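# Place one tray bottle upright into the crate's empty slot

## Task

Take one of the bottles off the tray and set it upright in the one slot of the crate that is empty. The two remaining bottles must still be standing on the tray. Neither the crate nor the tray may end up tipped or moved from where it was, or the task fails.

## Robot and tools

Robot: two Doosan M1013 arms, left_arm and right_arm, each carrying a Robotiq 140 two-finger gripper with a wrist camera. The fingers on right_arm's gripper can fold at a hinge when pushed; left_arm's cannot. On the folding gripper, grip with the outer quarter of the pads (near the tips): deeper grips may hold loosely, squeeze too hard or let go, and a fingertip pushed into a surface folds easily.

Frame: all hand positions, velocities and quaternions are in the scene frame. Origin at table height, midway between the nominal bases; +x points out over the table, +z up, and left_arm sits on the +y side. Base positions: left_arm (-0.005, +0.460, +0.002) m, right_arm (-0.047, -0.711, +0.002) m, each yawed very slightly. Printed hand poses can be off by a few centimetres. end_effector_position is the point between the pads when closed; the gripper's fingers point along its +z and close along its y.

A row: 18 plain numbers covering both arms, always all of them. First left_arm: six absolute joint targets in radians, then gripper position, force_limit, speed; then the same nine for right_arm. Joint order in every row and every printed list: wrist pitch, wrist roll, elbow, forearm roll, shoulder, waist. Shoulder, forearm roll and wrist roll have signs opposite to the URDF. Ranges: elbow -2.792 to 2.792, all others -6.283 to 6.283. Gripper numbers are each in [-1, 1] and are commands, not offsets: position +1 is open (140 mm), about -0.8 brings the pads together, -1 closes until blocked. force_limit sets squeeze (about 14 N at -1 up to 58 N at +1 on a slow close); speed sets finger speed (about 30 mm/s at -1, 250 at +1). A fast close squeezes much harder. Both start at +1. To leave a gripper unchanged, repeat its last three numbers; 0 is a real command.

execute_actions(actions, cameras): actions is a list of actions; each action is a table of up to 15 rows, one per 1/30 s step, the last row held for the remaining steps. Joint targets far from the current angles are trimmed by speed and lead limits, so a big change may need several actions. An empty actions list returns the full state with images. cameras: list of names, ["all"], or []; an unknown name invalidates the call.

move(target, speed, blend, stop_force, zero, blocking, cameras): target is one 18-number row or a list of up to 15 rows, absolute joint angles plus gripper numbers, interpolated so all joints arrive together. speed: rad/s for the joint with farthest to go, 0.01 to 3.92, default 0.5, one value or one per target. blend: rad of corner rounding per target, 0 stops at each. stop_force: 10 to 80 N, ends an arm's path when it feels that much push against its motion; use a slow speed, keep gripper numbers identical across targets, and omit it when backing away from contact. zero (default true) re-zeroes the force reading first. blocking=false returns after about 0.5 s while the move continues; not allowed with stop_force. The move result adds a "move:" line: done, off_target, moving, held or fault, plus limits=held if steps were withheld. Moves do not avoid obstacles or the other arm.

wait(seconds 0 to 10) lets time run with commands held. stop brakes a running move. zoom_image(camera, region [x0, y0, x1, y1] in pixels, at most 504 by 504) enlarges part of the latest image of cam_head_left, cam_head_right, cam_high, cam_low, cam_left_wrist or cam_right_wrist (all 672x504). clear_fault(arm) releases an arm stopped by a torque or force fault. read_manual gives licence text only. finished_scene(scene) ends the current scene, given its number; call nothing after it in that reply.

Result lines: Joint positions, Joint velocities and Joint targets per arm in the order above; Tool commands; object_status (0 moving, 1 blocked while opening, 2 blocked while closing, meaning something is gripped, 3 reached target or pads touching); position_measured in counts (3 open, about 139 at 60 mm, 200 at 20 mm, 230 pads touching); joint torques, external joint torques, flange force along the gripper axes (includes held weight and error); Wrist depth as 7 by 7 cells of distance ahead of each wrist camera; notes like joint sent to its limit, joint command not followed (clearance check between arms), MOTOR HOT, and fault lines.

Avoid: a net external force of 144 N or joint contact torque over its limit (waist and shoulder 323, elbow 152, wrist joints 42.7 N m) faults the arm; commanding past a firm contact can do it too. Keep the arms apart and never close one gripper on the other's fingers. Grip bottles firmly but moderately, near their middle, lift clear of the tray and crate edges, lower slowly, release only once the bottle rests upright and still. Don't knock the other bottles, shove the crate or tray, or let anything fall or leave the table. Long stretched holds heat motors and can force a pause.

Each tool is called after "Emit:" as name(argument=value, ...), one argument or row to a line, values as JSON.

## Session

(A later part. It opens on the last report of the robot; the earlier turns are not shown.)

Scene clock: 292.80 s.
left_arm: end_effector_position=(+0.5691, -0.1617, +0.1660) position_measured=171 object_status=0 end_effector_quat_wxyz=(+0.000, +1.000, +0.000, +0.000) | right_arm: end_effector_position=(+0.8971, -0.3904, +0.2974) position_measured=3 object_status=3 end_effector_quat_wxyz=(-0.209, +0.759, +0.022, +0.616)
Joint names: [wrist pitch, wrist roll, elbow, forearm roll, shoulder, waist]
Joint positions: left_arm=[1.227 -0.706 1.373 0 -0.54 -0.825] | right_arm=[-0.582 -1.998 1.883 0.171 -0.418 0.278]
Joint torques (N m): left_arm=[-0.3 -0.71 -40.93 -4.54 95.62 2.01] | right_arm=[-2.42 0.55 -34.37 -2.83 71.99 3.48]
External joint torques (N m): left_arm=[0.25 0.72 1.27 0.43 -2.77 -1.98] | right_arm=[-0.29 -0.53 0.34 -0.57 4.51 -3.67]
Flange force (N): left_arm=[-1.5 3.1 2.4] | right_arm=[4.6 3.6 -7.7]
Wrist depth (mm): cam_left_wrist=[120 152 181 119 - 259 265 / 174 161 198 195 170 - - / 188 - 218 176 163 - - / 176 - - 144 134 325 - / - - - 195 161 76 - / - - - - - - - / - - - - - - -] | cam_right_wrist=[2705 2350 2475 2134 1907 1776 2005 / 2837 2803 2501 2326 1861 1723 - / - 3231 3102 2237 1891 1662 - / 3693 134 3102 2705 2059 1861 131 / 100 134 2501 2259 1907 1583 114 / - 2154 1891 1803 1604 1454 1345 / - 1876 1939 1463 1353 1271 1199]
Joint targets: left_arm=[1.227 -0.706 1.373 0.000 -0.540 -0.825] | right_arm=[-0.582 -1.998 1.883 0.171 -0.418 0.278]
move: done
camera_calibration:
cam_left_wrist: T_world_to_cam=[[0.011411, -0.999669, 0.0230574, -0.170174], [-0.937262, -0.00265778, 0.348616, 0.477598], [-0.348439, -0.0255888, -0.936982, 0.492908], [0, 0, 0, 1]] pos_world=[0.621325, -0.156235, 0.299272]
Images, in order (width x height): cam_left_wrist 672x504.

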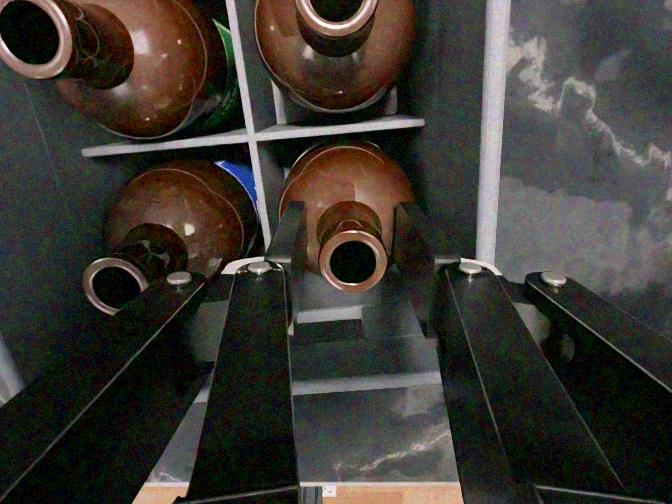

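Clear; ascend.

Emit:
move(
  target=[
    [1.2821,-0.706,1.3365,0,-0.523,-0.8246,-0.33,0,-1,-0.582,-1.998,1.883,0.171,-0.418,0.278,1,1,1],
    [1.446,-0.706,1.207,0,-0.4884,-0.8246,-0.33,0,-1,-0.582,-1.998,1.883,0.171,-0.418,0.278,1,1,1],
  ],
  speed=[0.1,0.3],
  blend=[0.02,0],
  cameras=["cam_left_wrist","cam_high"],
)

Scene clock: 300.07 s.
left_arm: end_effector_position=(+0.5693, -0.1614, +0.3002) position_measured=171 object_status=3 end_effector_quat_wxyz=(+0.000, +1.000, +0.000, +0.000) | right_arm: end_effector_position=(+0.8971, -0.3904, +0.2974) position_measured=3 object_status=3 end_effector_quat_wxyz=(-0.209, +0.759, +0.022, +0.616)
Joint names: [wrist pitch, wrist roll, elbow, forearm roll, shoulder, waist]
Joint positions: left_arm=[1.446 -0.706 1.207 0 -0.488 -0.825] | right_arm=[-0.582 -1.998 1.883 0.171 -0.418 0.278]
Joint torques (N m): left_arm=[-0.37 -0.65 -42.94 -4.75 92.35 2.06] | right_arm=[-2.39 0.57 -34.42 -2.84 71.77 3.48]
External joint torques (N m): left_arm=[0.33 0.65 0.84 0.38 -1.19 -1.59] | right_arm=[-0.32 -0.55 0.4 -0.56 4.95 -3.3]
Flange force (N): left_arm=[-1.9 1.8 0.9] | right_arm=[4.7 3.0 -8.4]
Wrist depth (mm): cam_left_wrist=[343 253 273 - 378 - - / - - 309 389 - 385 391 / - - - 299 - - - / - - 133 - 126 - - / - - - - - 76 - / - - - - - - - / - - - - - - -] | cam_right_wrist=[2644 2374 2303 - 1876 1876 1790 / - 4230 3187 2374 1832 1817 - / - 3102 2237 2585 1939 2115 2096 / - 134 3277 2674 1988 1891 131 / 100 134 2475 2216 1923 - 114 / - 2134 1955 1736 1583 1463 1337 / 1955 1749 1627 1482 1360 1264 1218]
Joint targets: left_arm=[1.446 -0.706 1.207 0.000 -0.488 -0.825] | right_arm=[-0.582 -1.998 1.883 0.171 -0.418 0.278]
move: done
camera_calibration:
cam_left_wrist: T_world_to_cam=[[0.0119078, -0.999672, 0.0226522, -0.173105], [-0.937148, -0.00325669, 0.348917, 0.430709], [-0.348729, -0.0253833, -0.93688, 0.618896], [0, 0, 0, 1]] pos_world=[0.621527, -0.155936, 0.43347]
Images, in order (width x height): cam_high 672x504, cam_left_wrist 672x504.

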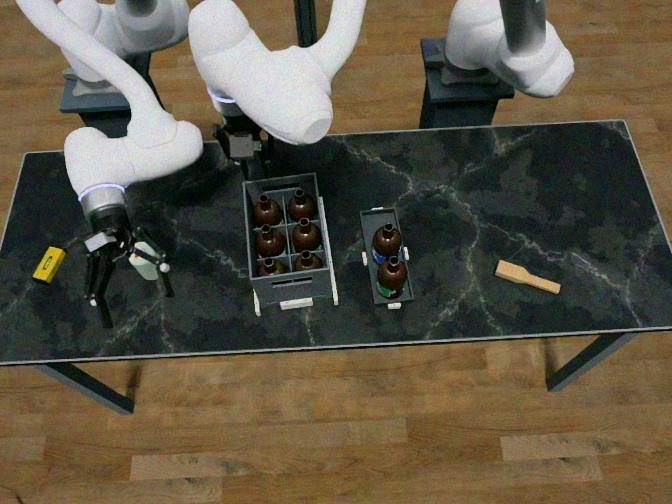

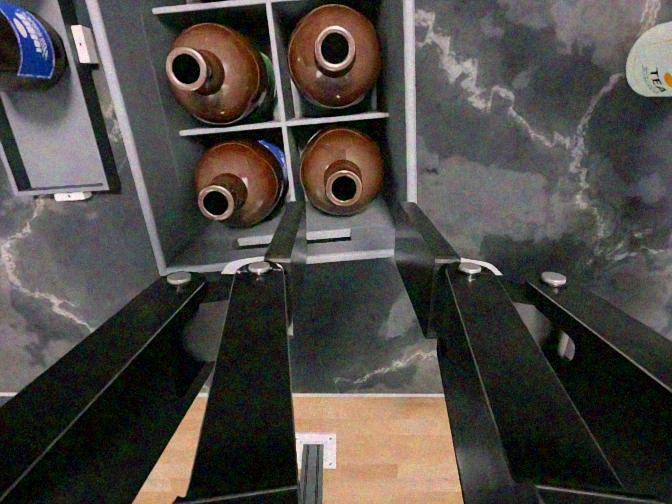

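Emit:
finished_scene(
  scene=2,
)

The scene is finished: the task was done.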